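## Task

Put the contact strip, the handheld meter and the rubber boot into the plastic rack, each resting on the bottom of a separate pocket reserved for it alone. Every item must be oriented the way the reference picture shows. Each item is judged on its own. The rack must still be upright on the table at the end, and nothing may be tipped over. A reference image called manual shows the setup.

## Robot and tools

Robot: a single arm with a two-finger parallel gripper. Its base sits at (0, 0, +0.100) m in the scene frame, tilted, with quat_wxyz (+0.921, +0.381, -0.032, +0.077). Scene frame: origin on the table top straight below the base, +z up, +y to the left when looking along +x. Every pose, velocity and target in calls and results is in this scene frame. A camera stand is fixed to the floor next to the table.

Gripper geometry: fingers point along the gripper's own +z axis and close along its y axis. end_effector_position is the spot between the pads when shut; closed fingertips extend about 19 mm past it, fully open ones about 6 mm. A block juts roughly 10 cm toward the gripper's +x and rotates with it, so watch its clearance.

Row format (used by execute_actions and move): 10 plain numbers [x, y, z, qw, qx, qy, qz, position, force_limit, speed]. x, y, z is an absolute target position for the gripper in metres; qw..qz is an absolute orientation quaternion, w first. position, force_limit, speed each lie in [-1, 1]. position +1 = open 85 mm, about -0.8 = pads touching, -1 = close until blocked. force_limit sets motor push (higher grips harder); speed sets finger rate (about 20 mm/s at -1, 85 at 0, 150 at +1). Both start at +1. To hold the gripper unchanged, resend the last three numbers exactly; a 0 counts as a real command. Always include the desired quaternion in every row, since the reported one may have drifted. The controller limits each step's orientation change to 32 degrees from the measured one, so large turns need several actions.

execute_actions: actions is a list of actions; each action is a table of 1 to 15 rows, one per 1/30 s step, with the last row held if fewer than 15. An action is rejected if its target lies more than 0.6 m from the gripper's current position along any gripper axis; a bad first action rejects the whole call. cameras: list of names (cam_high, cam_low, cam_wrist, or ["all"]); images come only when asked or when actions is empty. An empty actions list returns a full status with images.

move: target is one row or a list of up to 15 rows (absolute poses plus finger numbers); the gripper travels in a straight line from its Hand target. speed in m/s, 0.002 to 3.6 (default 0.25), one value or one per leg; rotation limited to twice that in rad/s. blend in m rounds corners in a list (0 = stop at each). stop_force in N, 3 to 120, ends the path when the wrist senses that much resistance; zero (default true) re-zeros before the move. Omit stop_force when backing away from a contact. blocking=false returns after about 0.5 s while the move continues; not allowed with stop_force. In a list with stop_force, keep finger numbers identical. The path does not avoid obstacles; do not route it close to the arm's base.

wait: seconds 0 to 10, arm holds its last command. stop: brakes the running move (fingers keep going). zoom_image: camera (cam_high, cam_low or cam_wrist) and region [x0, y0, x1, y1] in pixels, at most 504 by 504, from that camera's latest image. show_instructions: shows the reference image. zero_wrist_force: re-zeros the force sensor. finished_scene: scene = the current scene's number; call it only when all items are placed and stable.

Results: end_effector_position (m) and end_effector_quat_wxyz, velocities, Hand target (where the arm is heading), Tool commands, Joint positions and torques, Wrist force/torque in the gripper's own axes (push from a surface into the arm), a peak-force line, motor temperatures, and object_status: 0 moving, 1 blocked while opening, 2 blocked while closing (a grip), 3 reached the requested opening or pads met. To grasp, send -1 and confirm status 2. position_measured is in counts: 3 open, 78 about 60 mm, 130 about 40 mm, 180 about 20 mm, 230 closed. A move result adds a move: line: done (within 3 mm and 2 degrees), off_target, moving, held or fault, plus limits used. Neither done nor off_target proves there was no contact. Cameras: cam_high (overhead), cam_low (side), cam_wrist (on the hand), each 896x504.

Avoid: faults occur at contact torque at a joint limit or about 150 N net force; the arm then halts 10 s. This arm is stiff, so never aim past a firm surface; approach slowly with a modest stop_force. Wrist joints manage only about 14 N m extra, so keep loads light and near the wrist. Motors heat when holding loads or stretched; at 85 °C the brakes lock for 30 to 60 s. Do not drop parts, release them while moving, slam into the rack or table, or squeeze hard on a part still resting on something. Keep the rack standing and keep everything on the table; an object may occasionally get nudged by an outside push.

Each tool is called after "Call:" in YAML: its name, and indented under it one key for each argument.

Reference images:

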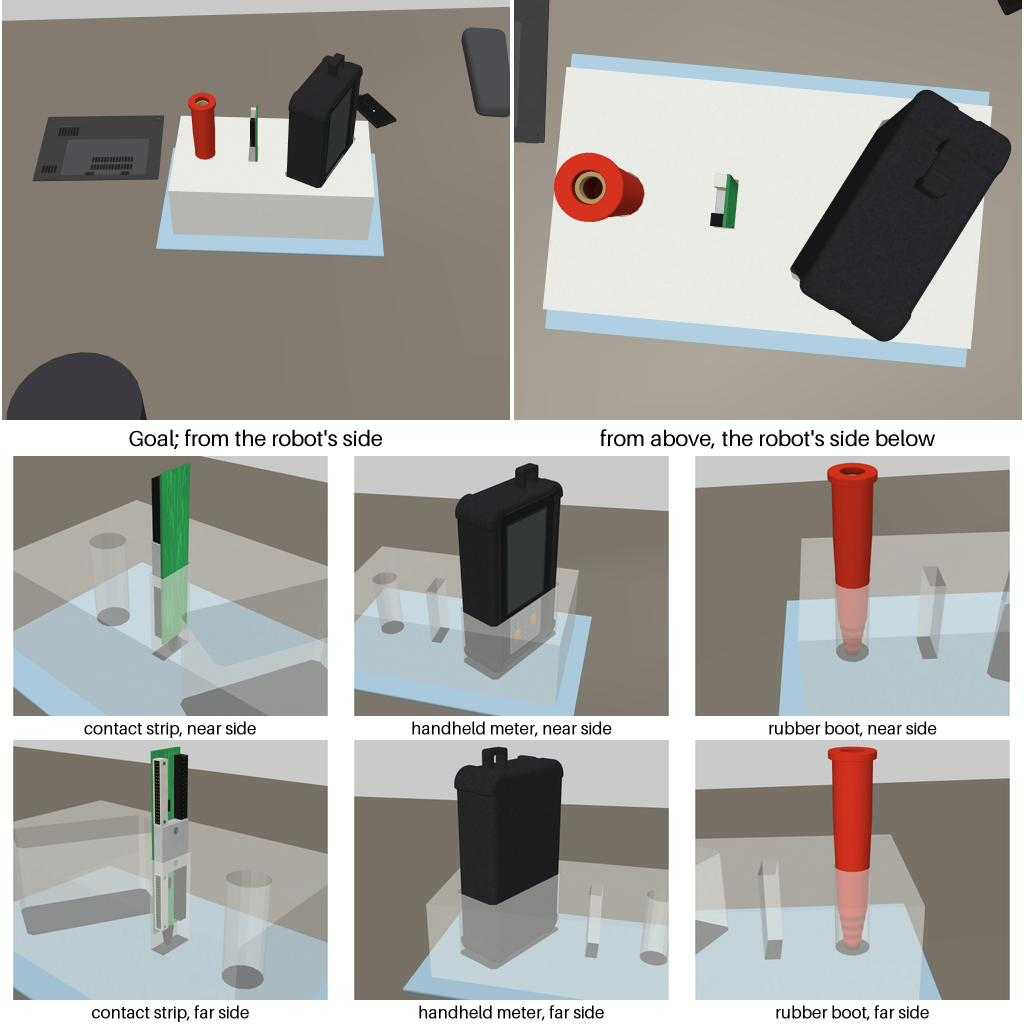

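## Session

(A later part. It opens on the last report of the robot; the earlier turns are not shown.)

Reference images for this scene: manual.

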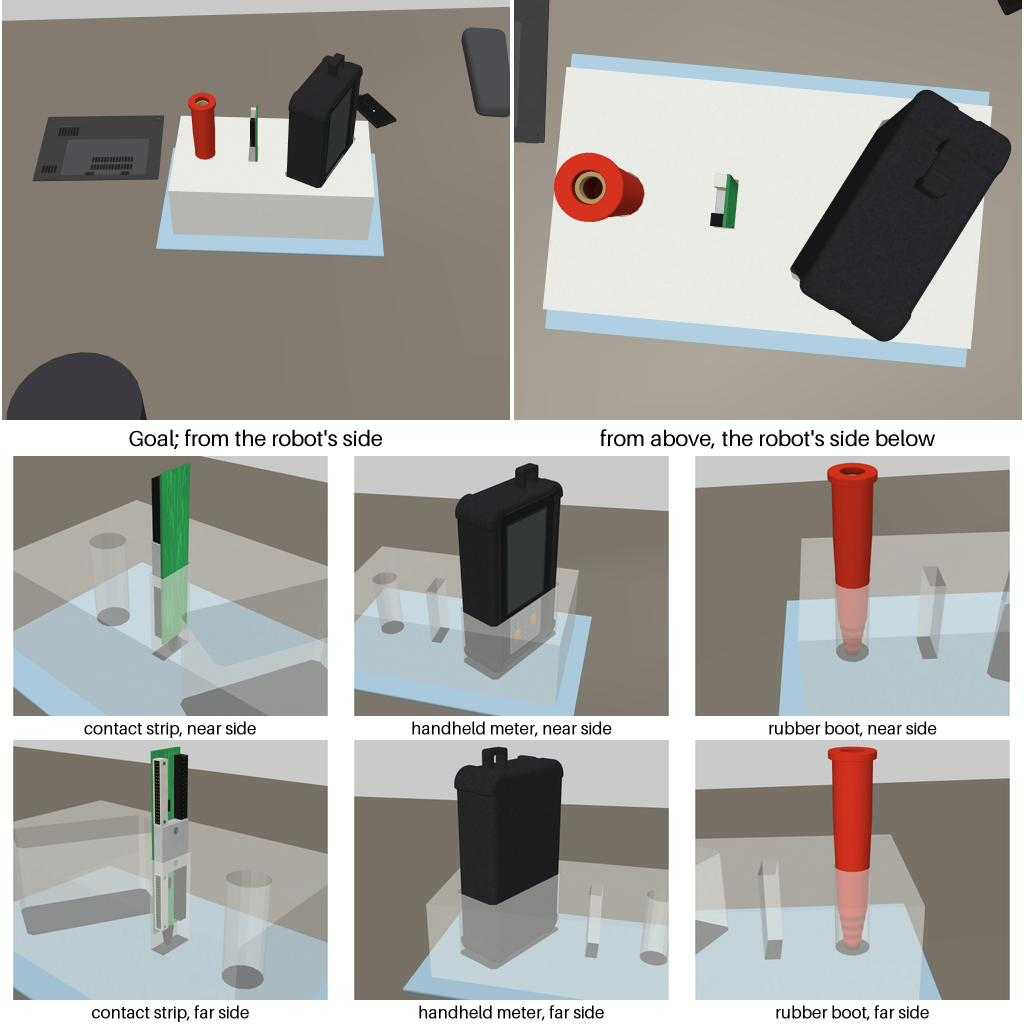

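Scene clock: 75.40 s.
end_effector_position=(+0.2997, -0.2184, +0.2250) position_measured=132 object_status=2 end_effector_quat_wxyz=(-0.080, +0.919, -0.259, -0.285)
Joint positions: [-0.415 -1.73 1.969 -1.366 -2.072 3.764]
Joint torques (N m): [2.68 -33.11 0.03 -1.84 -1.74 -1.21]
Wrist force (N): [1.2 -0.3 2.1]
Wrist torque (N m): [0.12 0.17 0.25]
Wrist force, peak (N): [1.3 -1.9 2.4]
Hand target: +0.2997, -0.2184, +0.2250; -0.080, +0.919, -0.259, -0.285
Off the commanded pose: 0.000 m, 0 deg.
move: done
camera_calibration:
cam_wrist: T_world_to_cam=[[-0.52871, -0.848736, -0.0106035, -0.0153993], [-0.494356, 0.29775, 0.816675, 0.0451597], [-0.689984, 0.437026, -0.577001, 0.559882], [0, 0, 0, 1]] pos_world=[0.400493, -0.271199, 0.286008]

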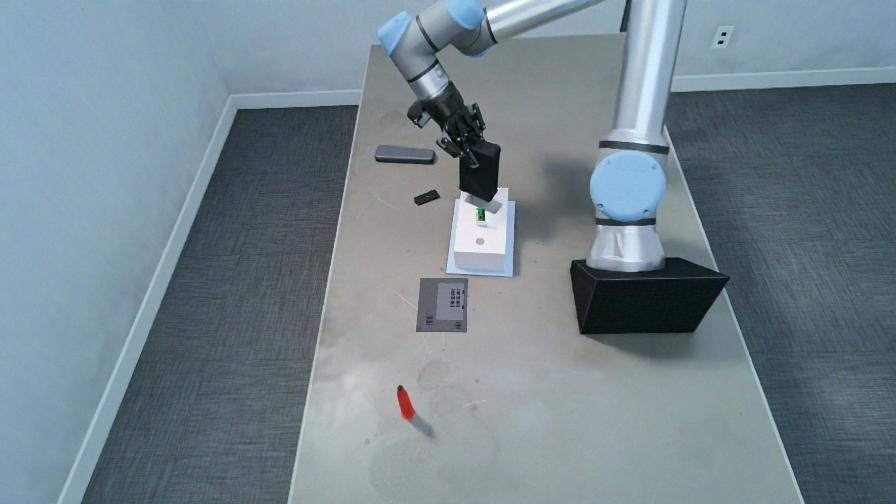

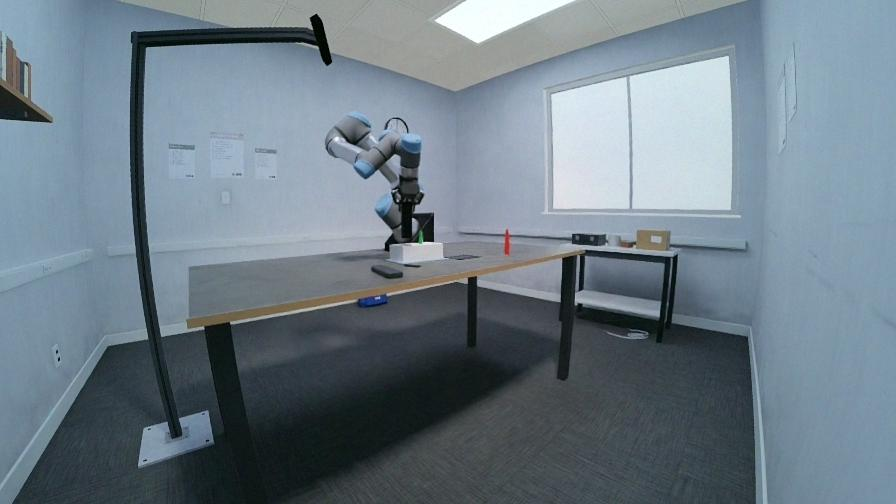

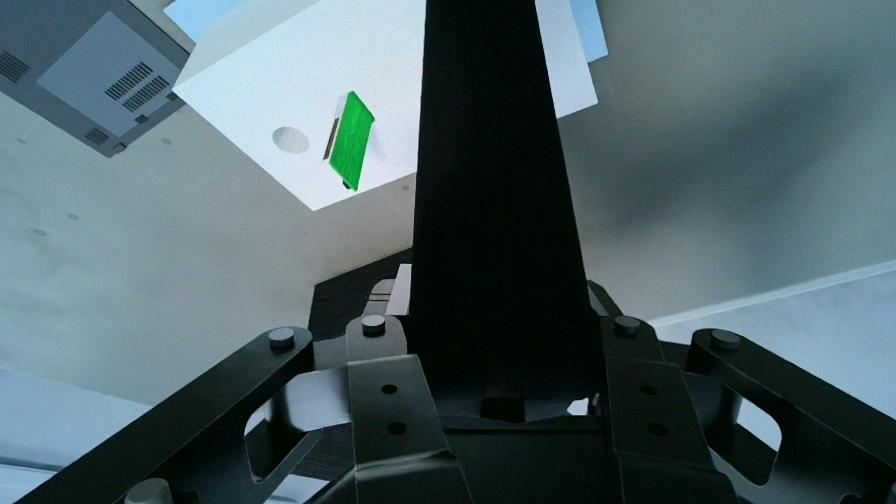

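Call:
move:
  target: [0.291, -0.2117, 0.205, -0.08654, 0.91313, -0.26875, -0.29406, -1, -0.4, -1]
  speed: 0.04
  stop_force: 6
  cameras: ["cam_wrist", "cam_low", "cam_high"]

Call:
zoom_image:
  camera: "cam_low"
  region: [370, 190, 460, 280]

Call:
zoom_image:
  camera: "cam_high"
  region: [430, 130, 530, 230]

Scene clock: 77.57 s.
end_effector_position=(+0.2910, -0.2117, +0.2050) position_measured=132 object_status=2 end_effector_quat_wxyz=(-0.087, +0.913, -0.269, -0.294)
Joint positions: [-0.456 -1.739 2.025 -1.422 -2.067 3.745]
Joint torques (N m): [2.39 -34.23 -0.56 -1.83 3.68 -1.27]
Wrist force (N): [1.5 -0.3 2.0]
Wrist torque (N m): [0.11 0.15 0.27]
Wrist force, peak (N): [1.7 -0.3 2.4]
Hand target: +0.2910, -0.2117, +0.2050; -0.087, +0.913, -0.269, -0.294
Off the commanded pose: 0.000 m, 0 deg.
move: done
camera_calibration:
cam_wrist: T_world_to_cam=[[-0.548136, -0.836324, -0.0104391, -0.0062782], [-0.473058, 0.299706, 0.828488, 0.0469556], [-0.689756, 0.459062, -0.55991, 0.540467], [0, 0, 0, 1]] pos_world=[0.391562, -0.267432, 0.263645]

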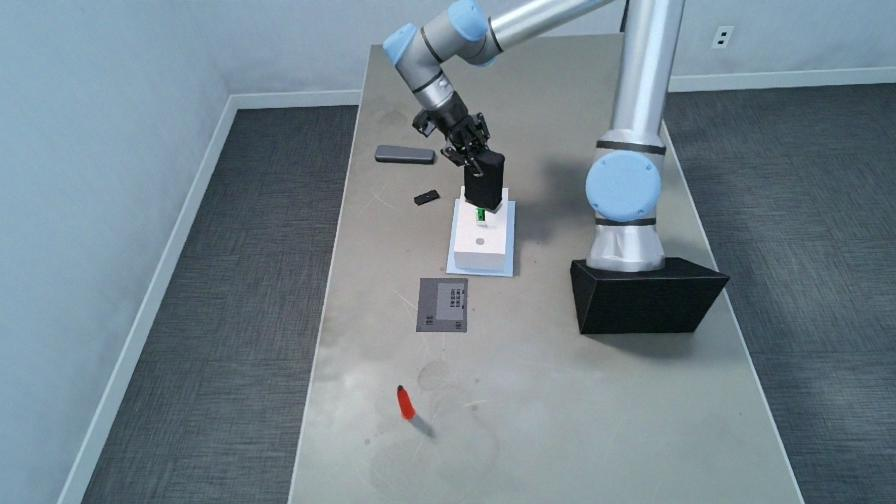

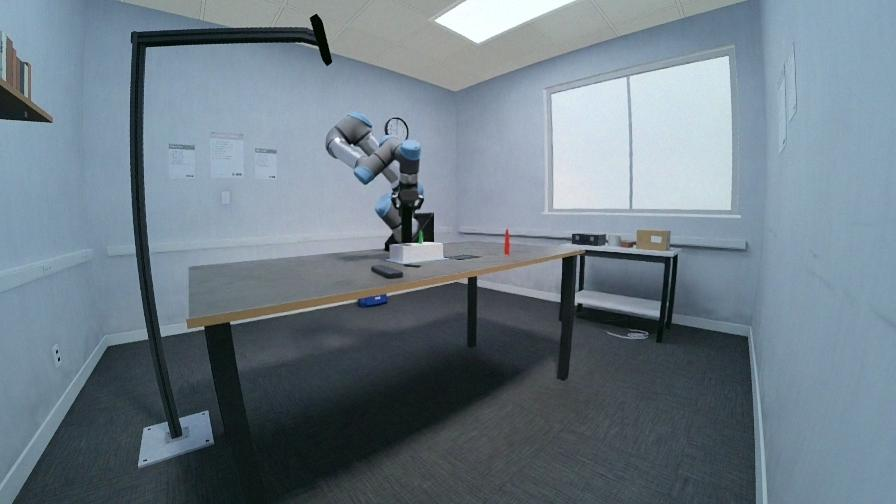

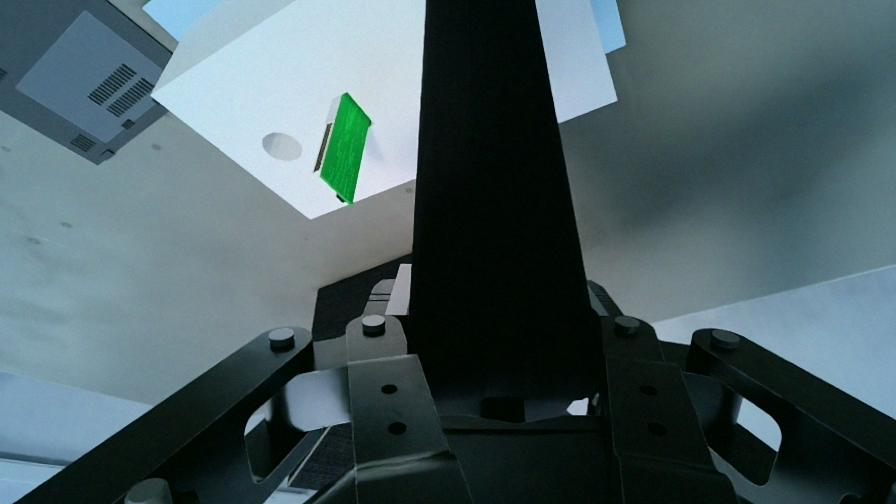

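Scaled by 5.600 from the camera's 896x504 image, which has a finer 1280x720 frame.

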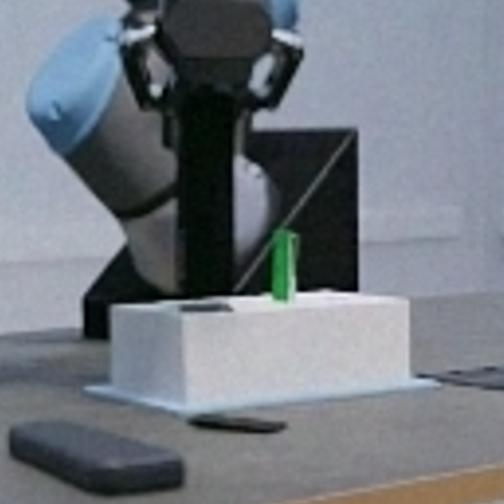

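Scaled by 5.040 from the camera's 896x504 image, which has a finer 1280x720 frame.

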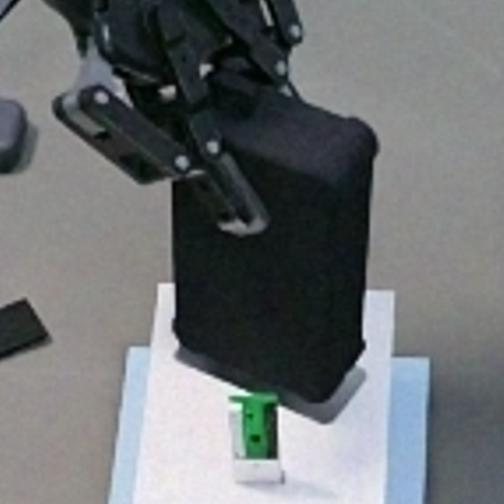

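Call:
move:
  target:
    - [0.2895, -0.2100, 0.202, -0.08654, 0.91313, -0.26875, -0.29406, -1, -0.4, -1]
    - [0.2895, -0.2100, 0.180, -0.08654, 0.91313, -0.26875, -0.29406, -1, -0.4, -1]
  speed: 0.015
  stop_force: 5
  cameras: ["cam_low", "cam_high", "cam_wrist"]

Call:
zoom_image:
  camera: "cam_low"
  region: [370, 190, 460, 280]

Call:
zoom_image:
  camera: "cam_high"
  region: [440, 160, 520, 240]

Scene clock: 80.47 s.
end_effector_position=(+0.2895, -0.2100, +0.1800) position_measured=132 object_status=2 end_effector_quat_wxyz=(-0.087, +0.913, -0.269, -0.294)
Joint positions: [-0.497 -1.728 2.072 -1.5 -2.084 3.702]
Joint torques (N m): [3.1 -5.43 0 -2.09 -1.43 -1.5]
Wrist force (N): [0.7 1.9 1.1]
Wrist torque (N m): [0.01 0.19 0.44]
Wrist force, peak (N): [1.7 -0.3 2.3]
Hand target: +0.2895, -0.2100, +0.1800; -0.087, +0.913, -0.269, -0.294
Off the commanded pose: 0.000 m, 0 deg.
move: done
camera_calibration:
cam_wrist: T_world_to_cam=[[-0.548136, -0.836324, -0.0104391, -0.00593963], [-0.473058, 0.299706, 0.828488, 0.0664487], [-0.689756, 0.459062, -0.55991, 0.524654], [0, 0, 0, 1]] pos_world=[0.390062, -0.265732, 0.238645]

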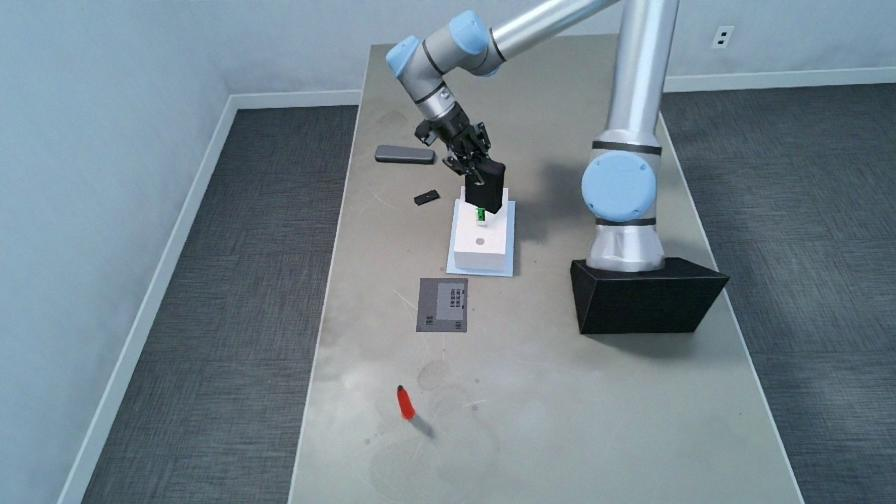

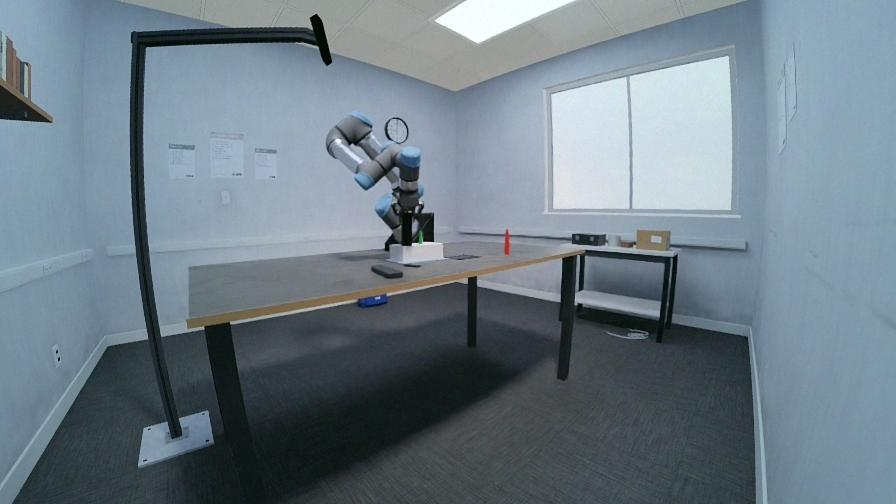

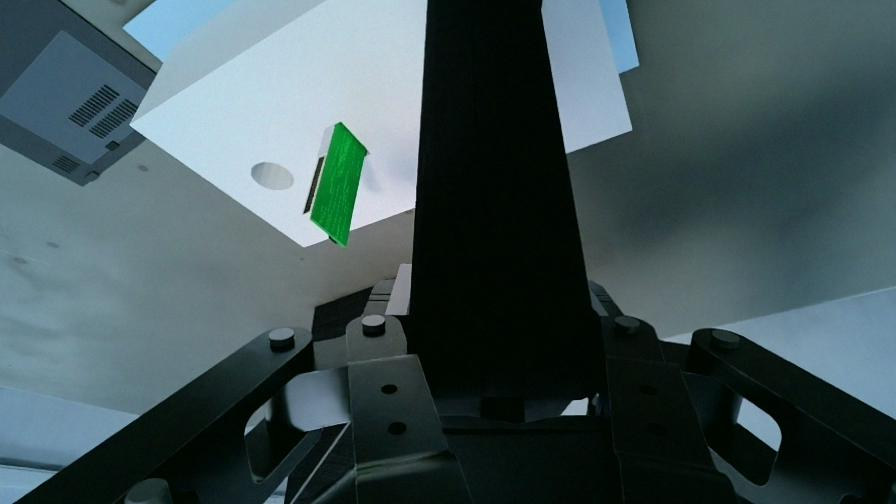

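Scaled by 5.600 from the camera's 896x504 image, which has a finer 1280x720 frame.

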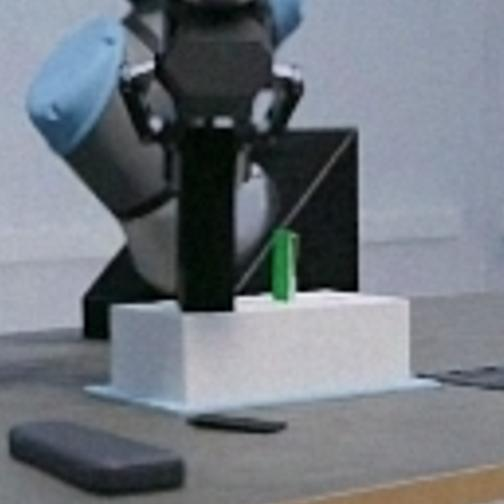

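Scaled by 6.300 from the camera's 896x504 image, which has a finer 1280x720 frame.

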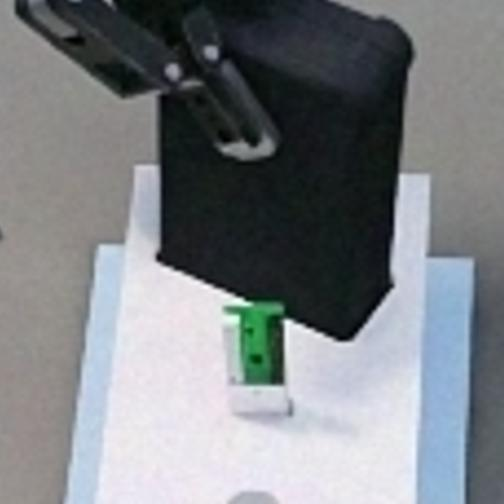

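Call:
move:
  target: [0.2895, -0.2100, 0.12, -0.08654, 0.91313, -0.26875, -0.29406, -1, -0.4, -1]
  speed: 0.015
  stop_force: 6
  cameras: ["cam_low", "cam_high", "cam_wrist"]

Call:
zoom_image:
  camera: "cam_low"
  region: [370, 190, 460, 280]

Call:
zoom_image:
  camera: "cam_high"
  region: [440, 160, 520, 240]

Scene clock: 84.33 s.
end_effector_position=(+0.2895, -0.2100, +0.1431) position_measured=132 object_status=2 end_effector_quat_wxyz=(-0.087, +0.913, -0.269, -0.294)
Joint positions: [-0.559 -1.699 2.128 -1.618 -2.108 3.636]
Joint torques (N m): [30.7 -33.31 -23.23 1.19 3.5 1.01]
Wrist force (N): [0.0 2.3 -4.7]
Wrist torque (N m): [0.03 0.28 0.43]
Wrist force, peak (N): [-3.9 2.4 -13.6]
Hand target: +0.2895, -0.2100, +0.1431; -0.087, +0.913, -0.269, -0.294
Off the commanded pose: 0.023 m, 0 deg.
move: contact
camera_calibration:
cam_wrist: T_world_to_cam=[[-0.548099, -0.836349, -0.0104069, -0.00635237], [-0.473024, 0.299686, 0.828515, 0.0969955], [-0.689809, 0.459031, -0.55987, 0.503998], [0, 0, 0, 1]] pos_world=[0.390062, -0.265732, 0.201745]

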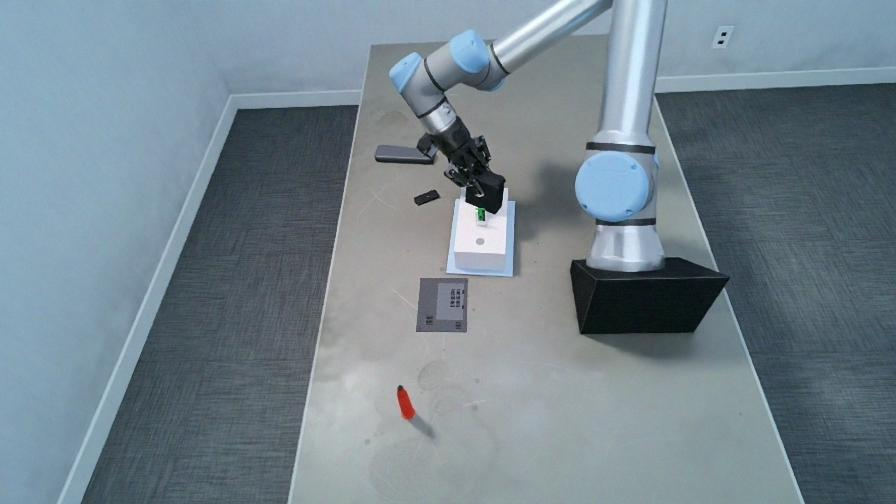

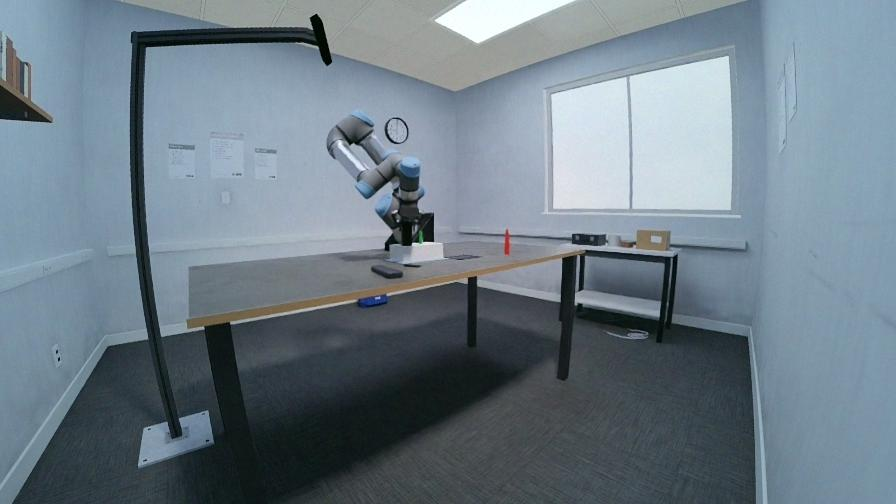

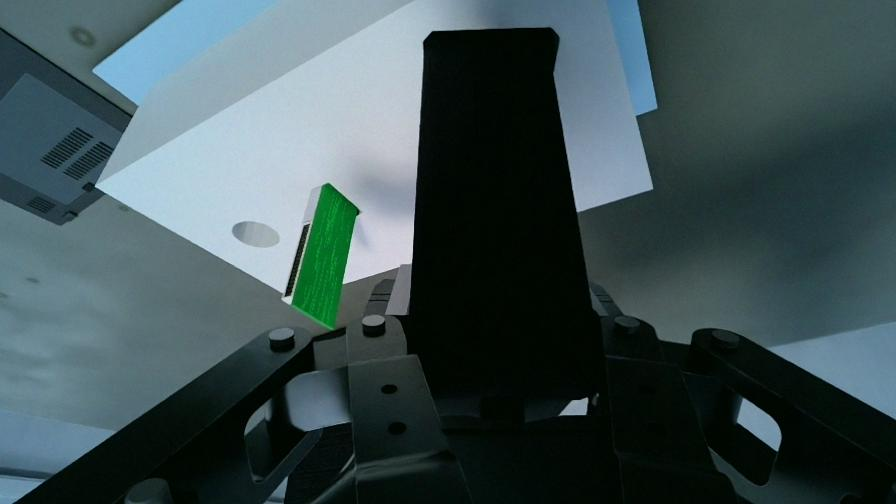

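Scaled by 5.600 from the camera's 896x504 image, which has a finer 1280x720 frame.

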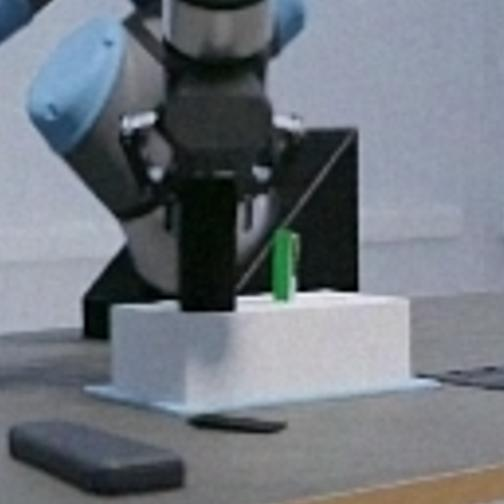

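Scaled by 6.300 from the camera's 896x504 image, which has a finer 1280x720 frame.

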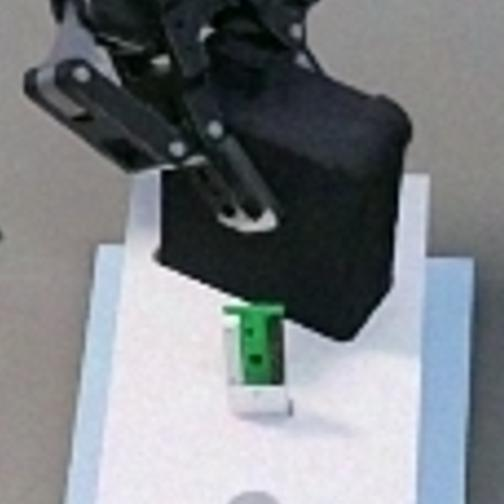

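Call:
move:
  target: [0.2895, -0.2100, 0.1434, -0.08654, 0.91313, -0.26875, -0.29406, 0.25, -1, -1]
  speed: 0.02
  cameras: ["cam_wrist"]

Call:
wait:
  seconds: 0.4
  cameras: ["cam_low", "cam_high"]

Call:
zoom_image:
  camera: "cam_low"
  region: [370, 190, 460, 280]

Call:
zoom_image:
  camera: "cam_high"
  region: [440, 160, 520, 240]

Scene clock: 85.67 s.
end_effector_position=(+0.2895, -0.2100, +0.1434) position_measured=98 object_status=0 end_effector_quat_wxyz=(-0.087, +0.913, -0.269, -0.294)
Joint positions: [-0.559 -1.7 2.128 -1.617 -2.108 3.637]
Joint torques (N m): [30.73 -35.72 -26.25 0.83 3.19 0.91]
Wrist force (N): [-0.4 -0.3 -0.3]
Wrist torque (N m): [0.11 0.17 0.26]
Wrist force, peak (N): [-0.2 2.5 -4.7]
Hand target: +0.2895, -0.2100, +0.1434; -0.087, +0.913, -0.269, -0.294
Off the commanded pose: 0.000 m, 0 deg.
move: done
camera_calibration:
cam_wrist: T_world_to_cam=[[-0.548136, -0.836324, -0.0104391, -0.0063217], [-0.473058, 0.299706, 0.828488, 0.0967714], [-0.689756, 0.459062, -0.55991, 0.504161], [0, 0, 0, 1]] pos_world=[0.390062, -0.265732, 0.202045]
Images, in order (width x height): cam_wrist 896x504.

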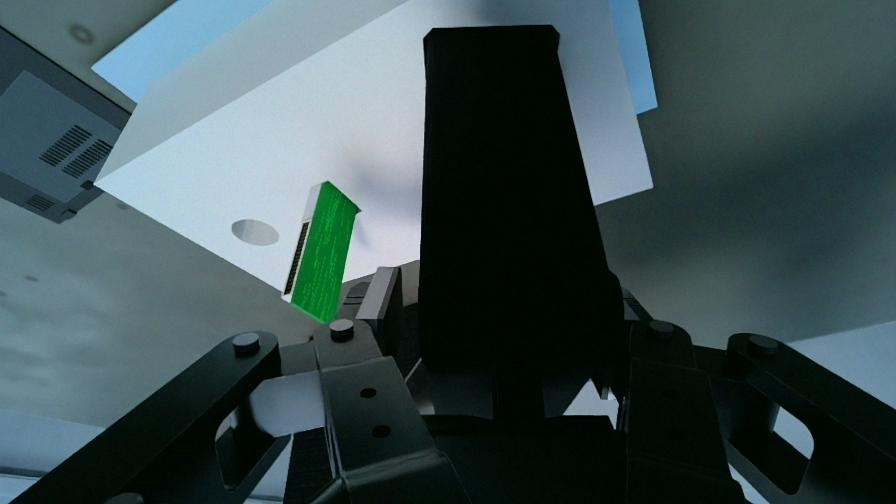

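Scene clock: 86.07 s.
end_effector_position=(+0.2895, -0.2100, +0.1434) position_measured=98 object_status=3 end_effector_quat_wxyz=(-0.087, +0.913, -0.269, -0.294)
Joint positions: [-0.559 -1.7 2.128 -1.617 -2.108 3.637]
Joint torques (N m): [30.8 -36.08 -26.63 0.94 3.1 0.87]
Wrist force (N): [-0.4 -0.3 0.0]
Wrist torque (N m): [0.11 0.18 0.26]
Wrist force, peak (N): [-0.8 -0.4 -0.3]
Hand target: +0.2895, -0.2100, +0.1434; -0.087, +0.913, -0.269, -0.294
Tool commands: gripper/position=+0.25 gripper/force_limit=-1.0 gripper/speed=-1.0
Off the commanded pose: 0.000 m, 0 deg.
wait: 0.40 s; at rest by 0.17 s
Images, in order (width x height): cam_high 896x504, cam_low 896x504.

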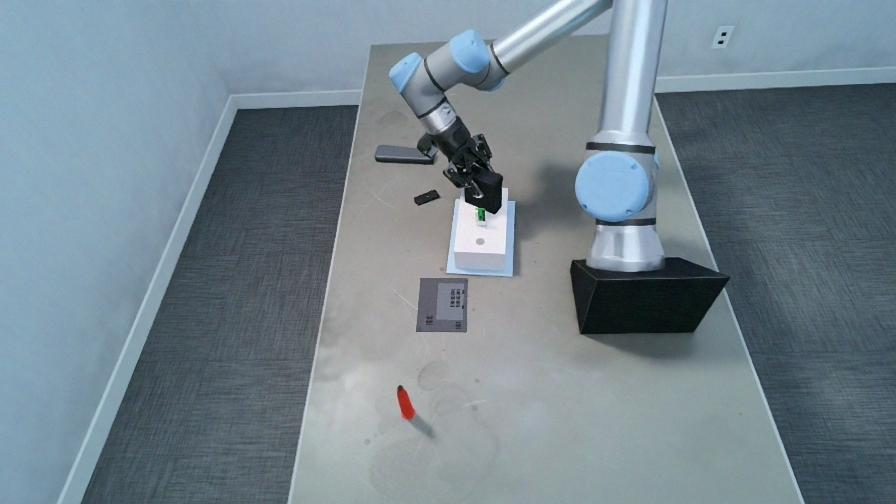

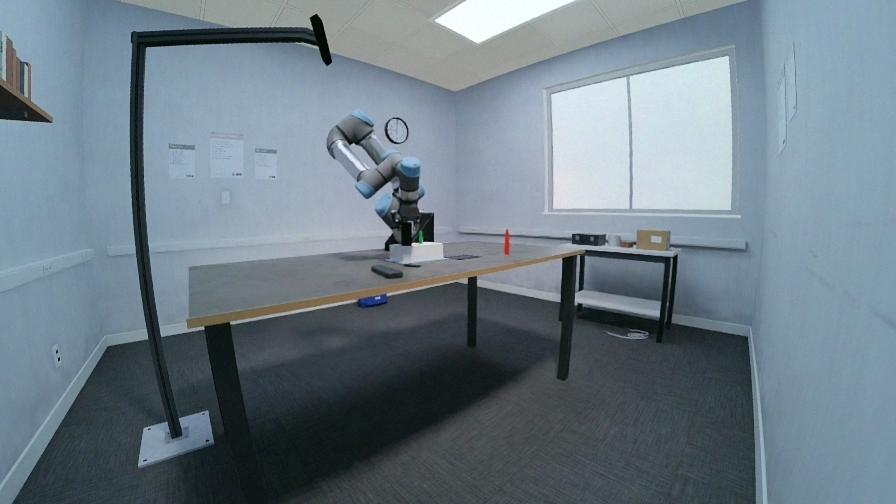

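Scaled by 5.600 from the camera's 896x504 image, which has a finer 1280x720 frame.

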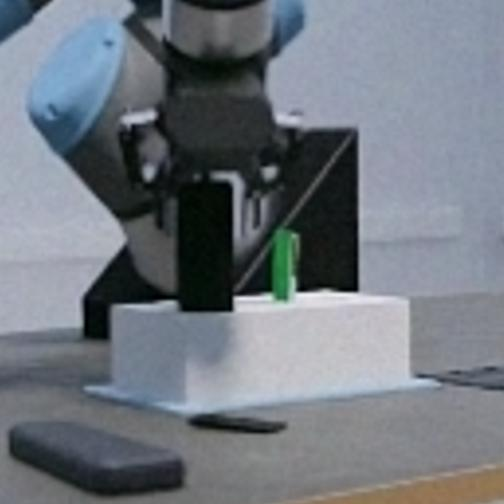

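Scaled by 6.300 from the camera's 896x504 image, which has a finer 1280x720 frame.

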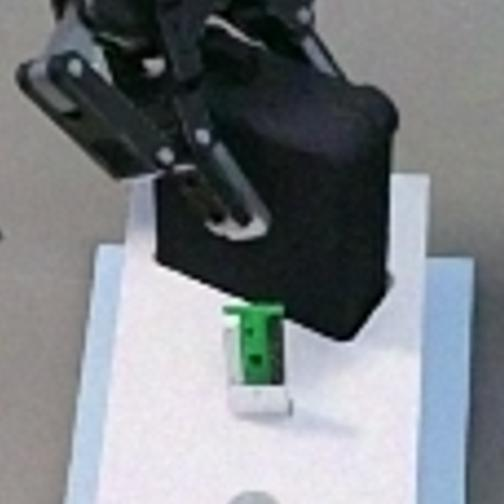

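Call:
move:
  target: [0.2895, -0.2100, 0.1434, -0.08654, 0.91313, -0.26875, -0.29406, 0.5, -1, -1]
  speed: 0.02

Call:
wait:
  seconds: 0.3
  cameras: ["cam_wrist"]

Scene clock: 87.10 s.
end_effector_position=(+0.2895, -0.2100, +0.1434) position_measured=66 object_status=0 end_effector_quat_wxyz=(-0.087, +0.913, -0.269, -0.294)
Joint positions: [-0.559 -1.7 2.128 -1.617 -2.108 3.637]
Joint torques (N m): [30.38 -35.52 -26.57 0.78 3.14 0.87]
Wrist force (N): [-0.4 -0.3 -0.4]
Wrist torque (N m): [0.12 0.18 0.26]
Wrist force, peak (N): [-0.7 -0.5 -0.4]
Hand target: +0.2895, -0.2100, +0.1434; -0.087, +0.913, -0.269, -0.294
Off the commanded pose: 0.000 m, 0 deg.
move: done

Scene clock: 87.40 s.
end_effector_position=(+0.2895, -0.2100, +0.1434) position_measured=66 object_status=3 end_effector_quat_wxyz=(-0.087, +0.913, -0.269, -0.294)
Joint positions: [-0.559 -1.7 2.128 -1.617 -2.108 3.637]
Joint torques (N m): [30.03 -35.86 -26.84 0.92 3.15 0.87]
Wrist force (N): [-0.6 -0.5 -0.1]
Wrist torque (N m): [0.08 0.20 0.26]
Wrist force, peak (N): [-0.8 -0.4 -0.5]
Hand target: +0.2895, -0.2100, +0.1434; -0.087, +0.913, -0.269, -0.294
Tool commands: gripper/position=+0.5 gripper/force_limit=-1.0 gripper/speed=-1.0
Off the commanded pose: 0.000 m, 0 deg.
wait: 0.30 s; at rest by 0.17 s
camera_calibration:
cam_wrist: T_world_to_cam=[[-0.548136, -0.836324, -0.0104391, -0.0063217], [-0.473058, 0.299706, 0.828488, 0.0967714], [-0.689756, 0.459062, -0.55991, 0.504161], [0, 0, 0, 1]] pos_world=[0.390062, -0.265732, 0.202045]
Images, in order (width x height): cam_wrist 896x504.

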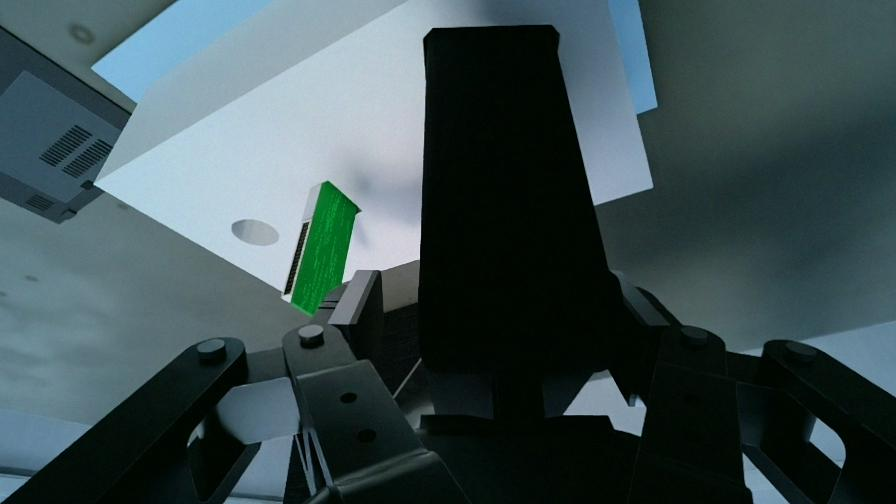

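Call:
move:
  target:
    - [0.3386, -0.2416, 0.2246, -0.08654, 0.91313, -0.26875, -0.29406, 0.5, -1, -1]
    - [0.36, -0.22, 0.34, 0, 0, 1, 0, 0.5, -1, -1]
  speed: [0.08, 0.3]
  blend: [0.0, 0]
  cameras: ["cam_high", "cam_low", "cam_wrist"]

Call:
zoom_image:
  camera: "cam_high"
  region: [440, 160, 540, 280]

Call:
zoom_image:
  camera: "cam_low"
  region: [370, 190, 460, 280]

Scene clock: 94.07 s.
end_effector_position=(+0.3601, -0.2207, +0.3393) position_measured=66 object_status=3 end_effector_quat_wxyz=(+0.043, -0.050, +0.997, +0.036)
Joint positions: [-0.034 -1.879 2 -1.686 -2.283 6.283]
Joint torques (N m): [20.87 -14.64 -3.08 -4.12 -1.99 1.59]
Wrist force (N): [0.2 0.1 -0.1]
Wrist torque (N m): [0.05 -0.03 -0.06]
Wrist force, peak (N): [-0.6 -0.3 -1.2]
Hand target: +0.3601, -0.2207, +0.3393; +0.043, -0.050, +0.997, +0.036
Off the commanded pose: 0.001 m, 9 deg.
joint sent to its limit — joint 6 (wrist 3), upper limit. The joint targets are off in orientation, not in position.
move: off_target
camera_calibration:
cam_wrist: T_world_to_cam=[[-0.102553, 0.993222, 0.0547172, 0.246627], [0.900733, 0.0693804, 0.428796, -0.438829], [0.422093, 0.0932598, -0.901743, 0.302389], [0, 0, 0, 1]] pos_world=[0.292924, -0.24271, 0.447351]

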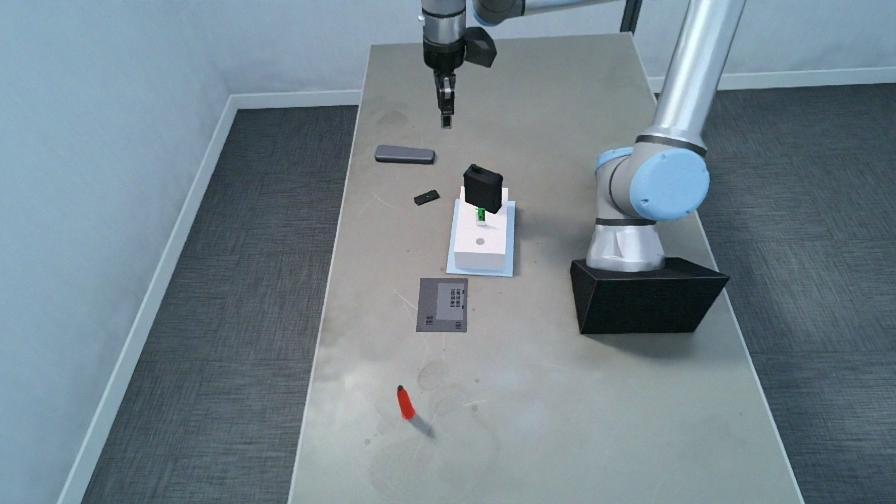

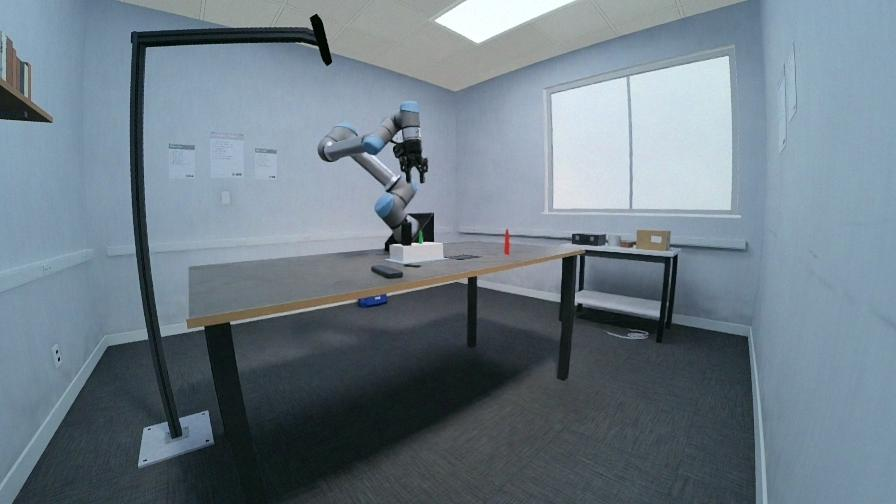

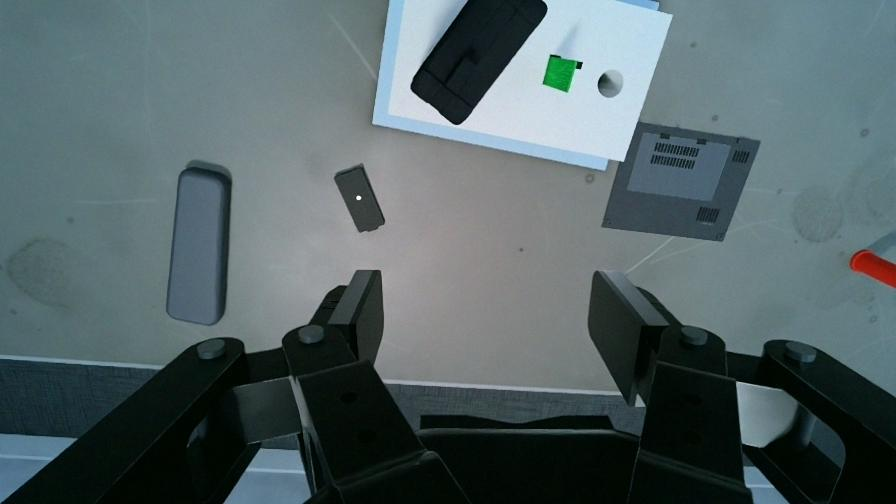

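Scaled by 4.200 from the camera's 896x504 image, which has a finer 1280x720 frame.

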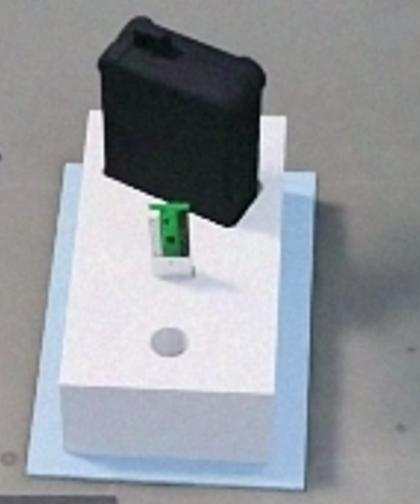

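Scaled by 5.600 from the camera's 896x504 image, which has a finer 1280x720 frame.

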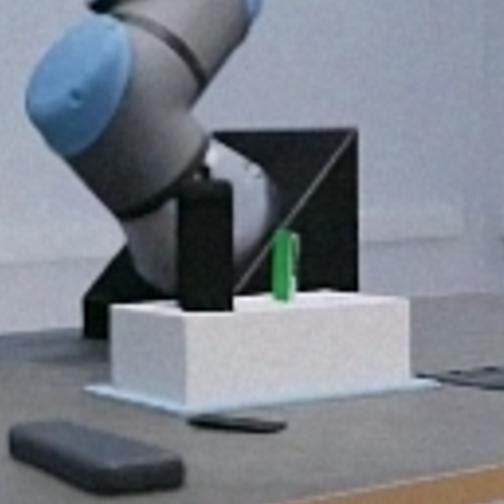

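Call:
move:
  target:
    - [0.38, -0.12, 0.36, 0, -0.7071, 0.7071, 0, 0.4, -1, 0]
    - [0.41, 0.0, 0.34, 0, 1, 0, 0, 0.4, -1, 0]
    - [0.45, 0.11, 0.22, -0.2706, 0.6533, 0.6533, 0.2706, 0.4, -1, 0]
  speed: 0.6
  blend: [0.03, 0.03, 0]
  cameras: ["cam_high", "cam_wrist"]

Call:
zoom_image:
  camera: "cam_wrist"
  region: [350, 0, 650, 300]

Scene clock: 99.60 s.
end_effector_position=(+0.4500, +0.1100, +0.2200) position_measured=78 object_status=3 end_effector_quat_wxyz=(-0.271, +0.653, +0.653, +0.271)
Joint positions: [-0.102 -1.294 2.194 -2.471 -1.571 1.636]
Joint torques (N m): [6.38 -4.99 -26.79 -0.38 4.45 -1.11]
Wrist force (N): [1.0 0.7 1.2]
Wrist torque (N m): [0.17 -0.20 -0.28]
Wrist force, peak (N): [0.5 1.1 1.9]
Hand target: +0.4500, +0.1100, +0.2200; -0.271, +0.653, +0.653, +0.271
Off the commanded pose: 0.000 m, 0 deg.
move: done
camera_calibration:
cam_wrist: T_world_to_cam=[[0.999917, 0.00901973, -0.00923786, -0.439823], [0.00432324, -0.908108, -0.418713, 0.205756], [-0.0121657, 0.418638, -0.908072, 0.287003], [0, 0, 0, 1]] pos_world=[0.442389, 0.0706651, 0.342709]
Images, in order (width x height): cam_high 896x504, cam_wrist 896x504.

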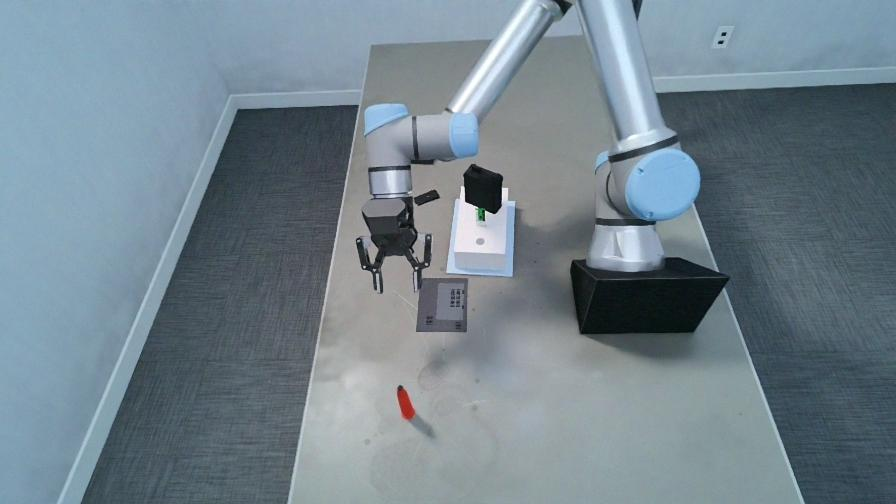

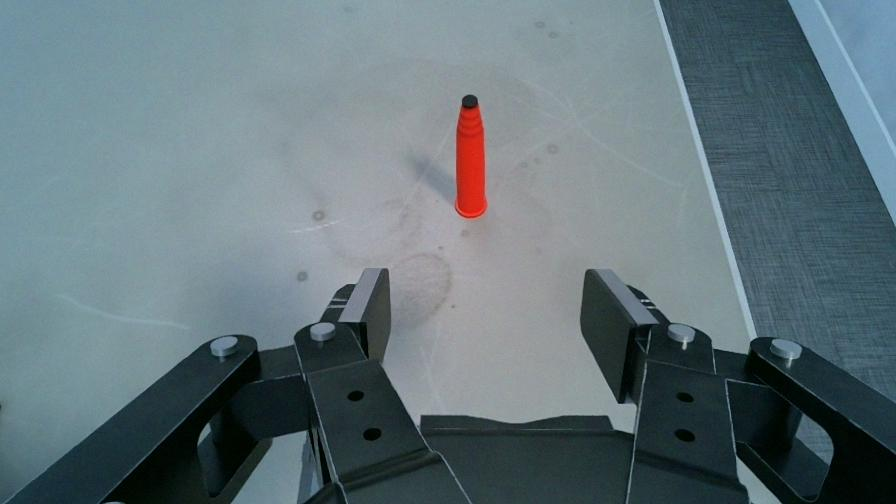

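Scaled by 1.680 from the camera's 896x504 image, which has a finer 1280x720 frame.

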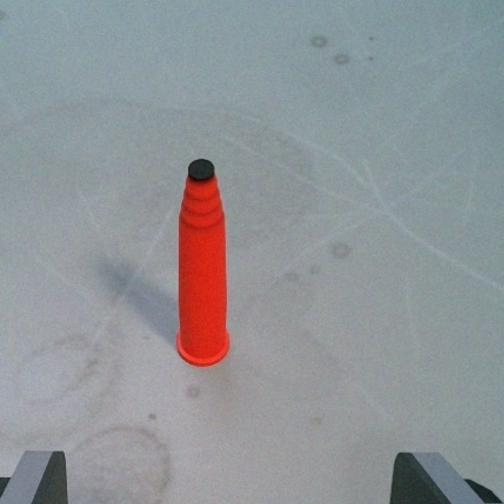

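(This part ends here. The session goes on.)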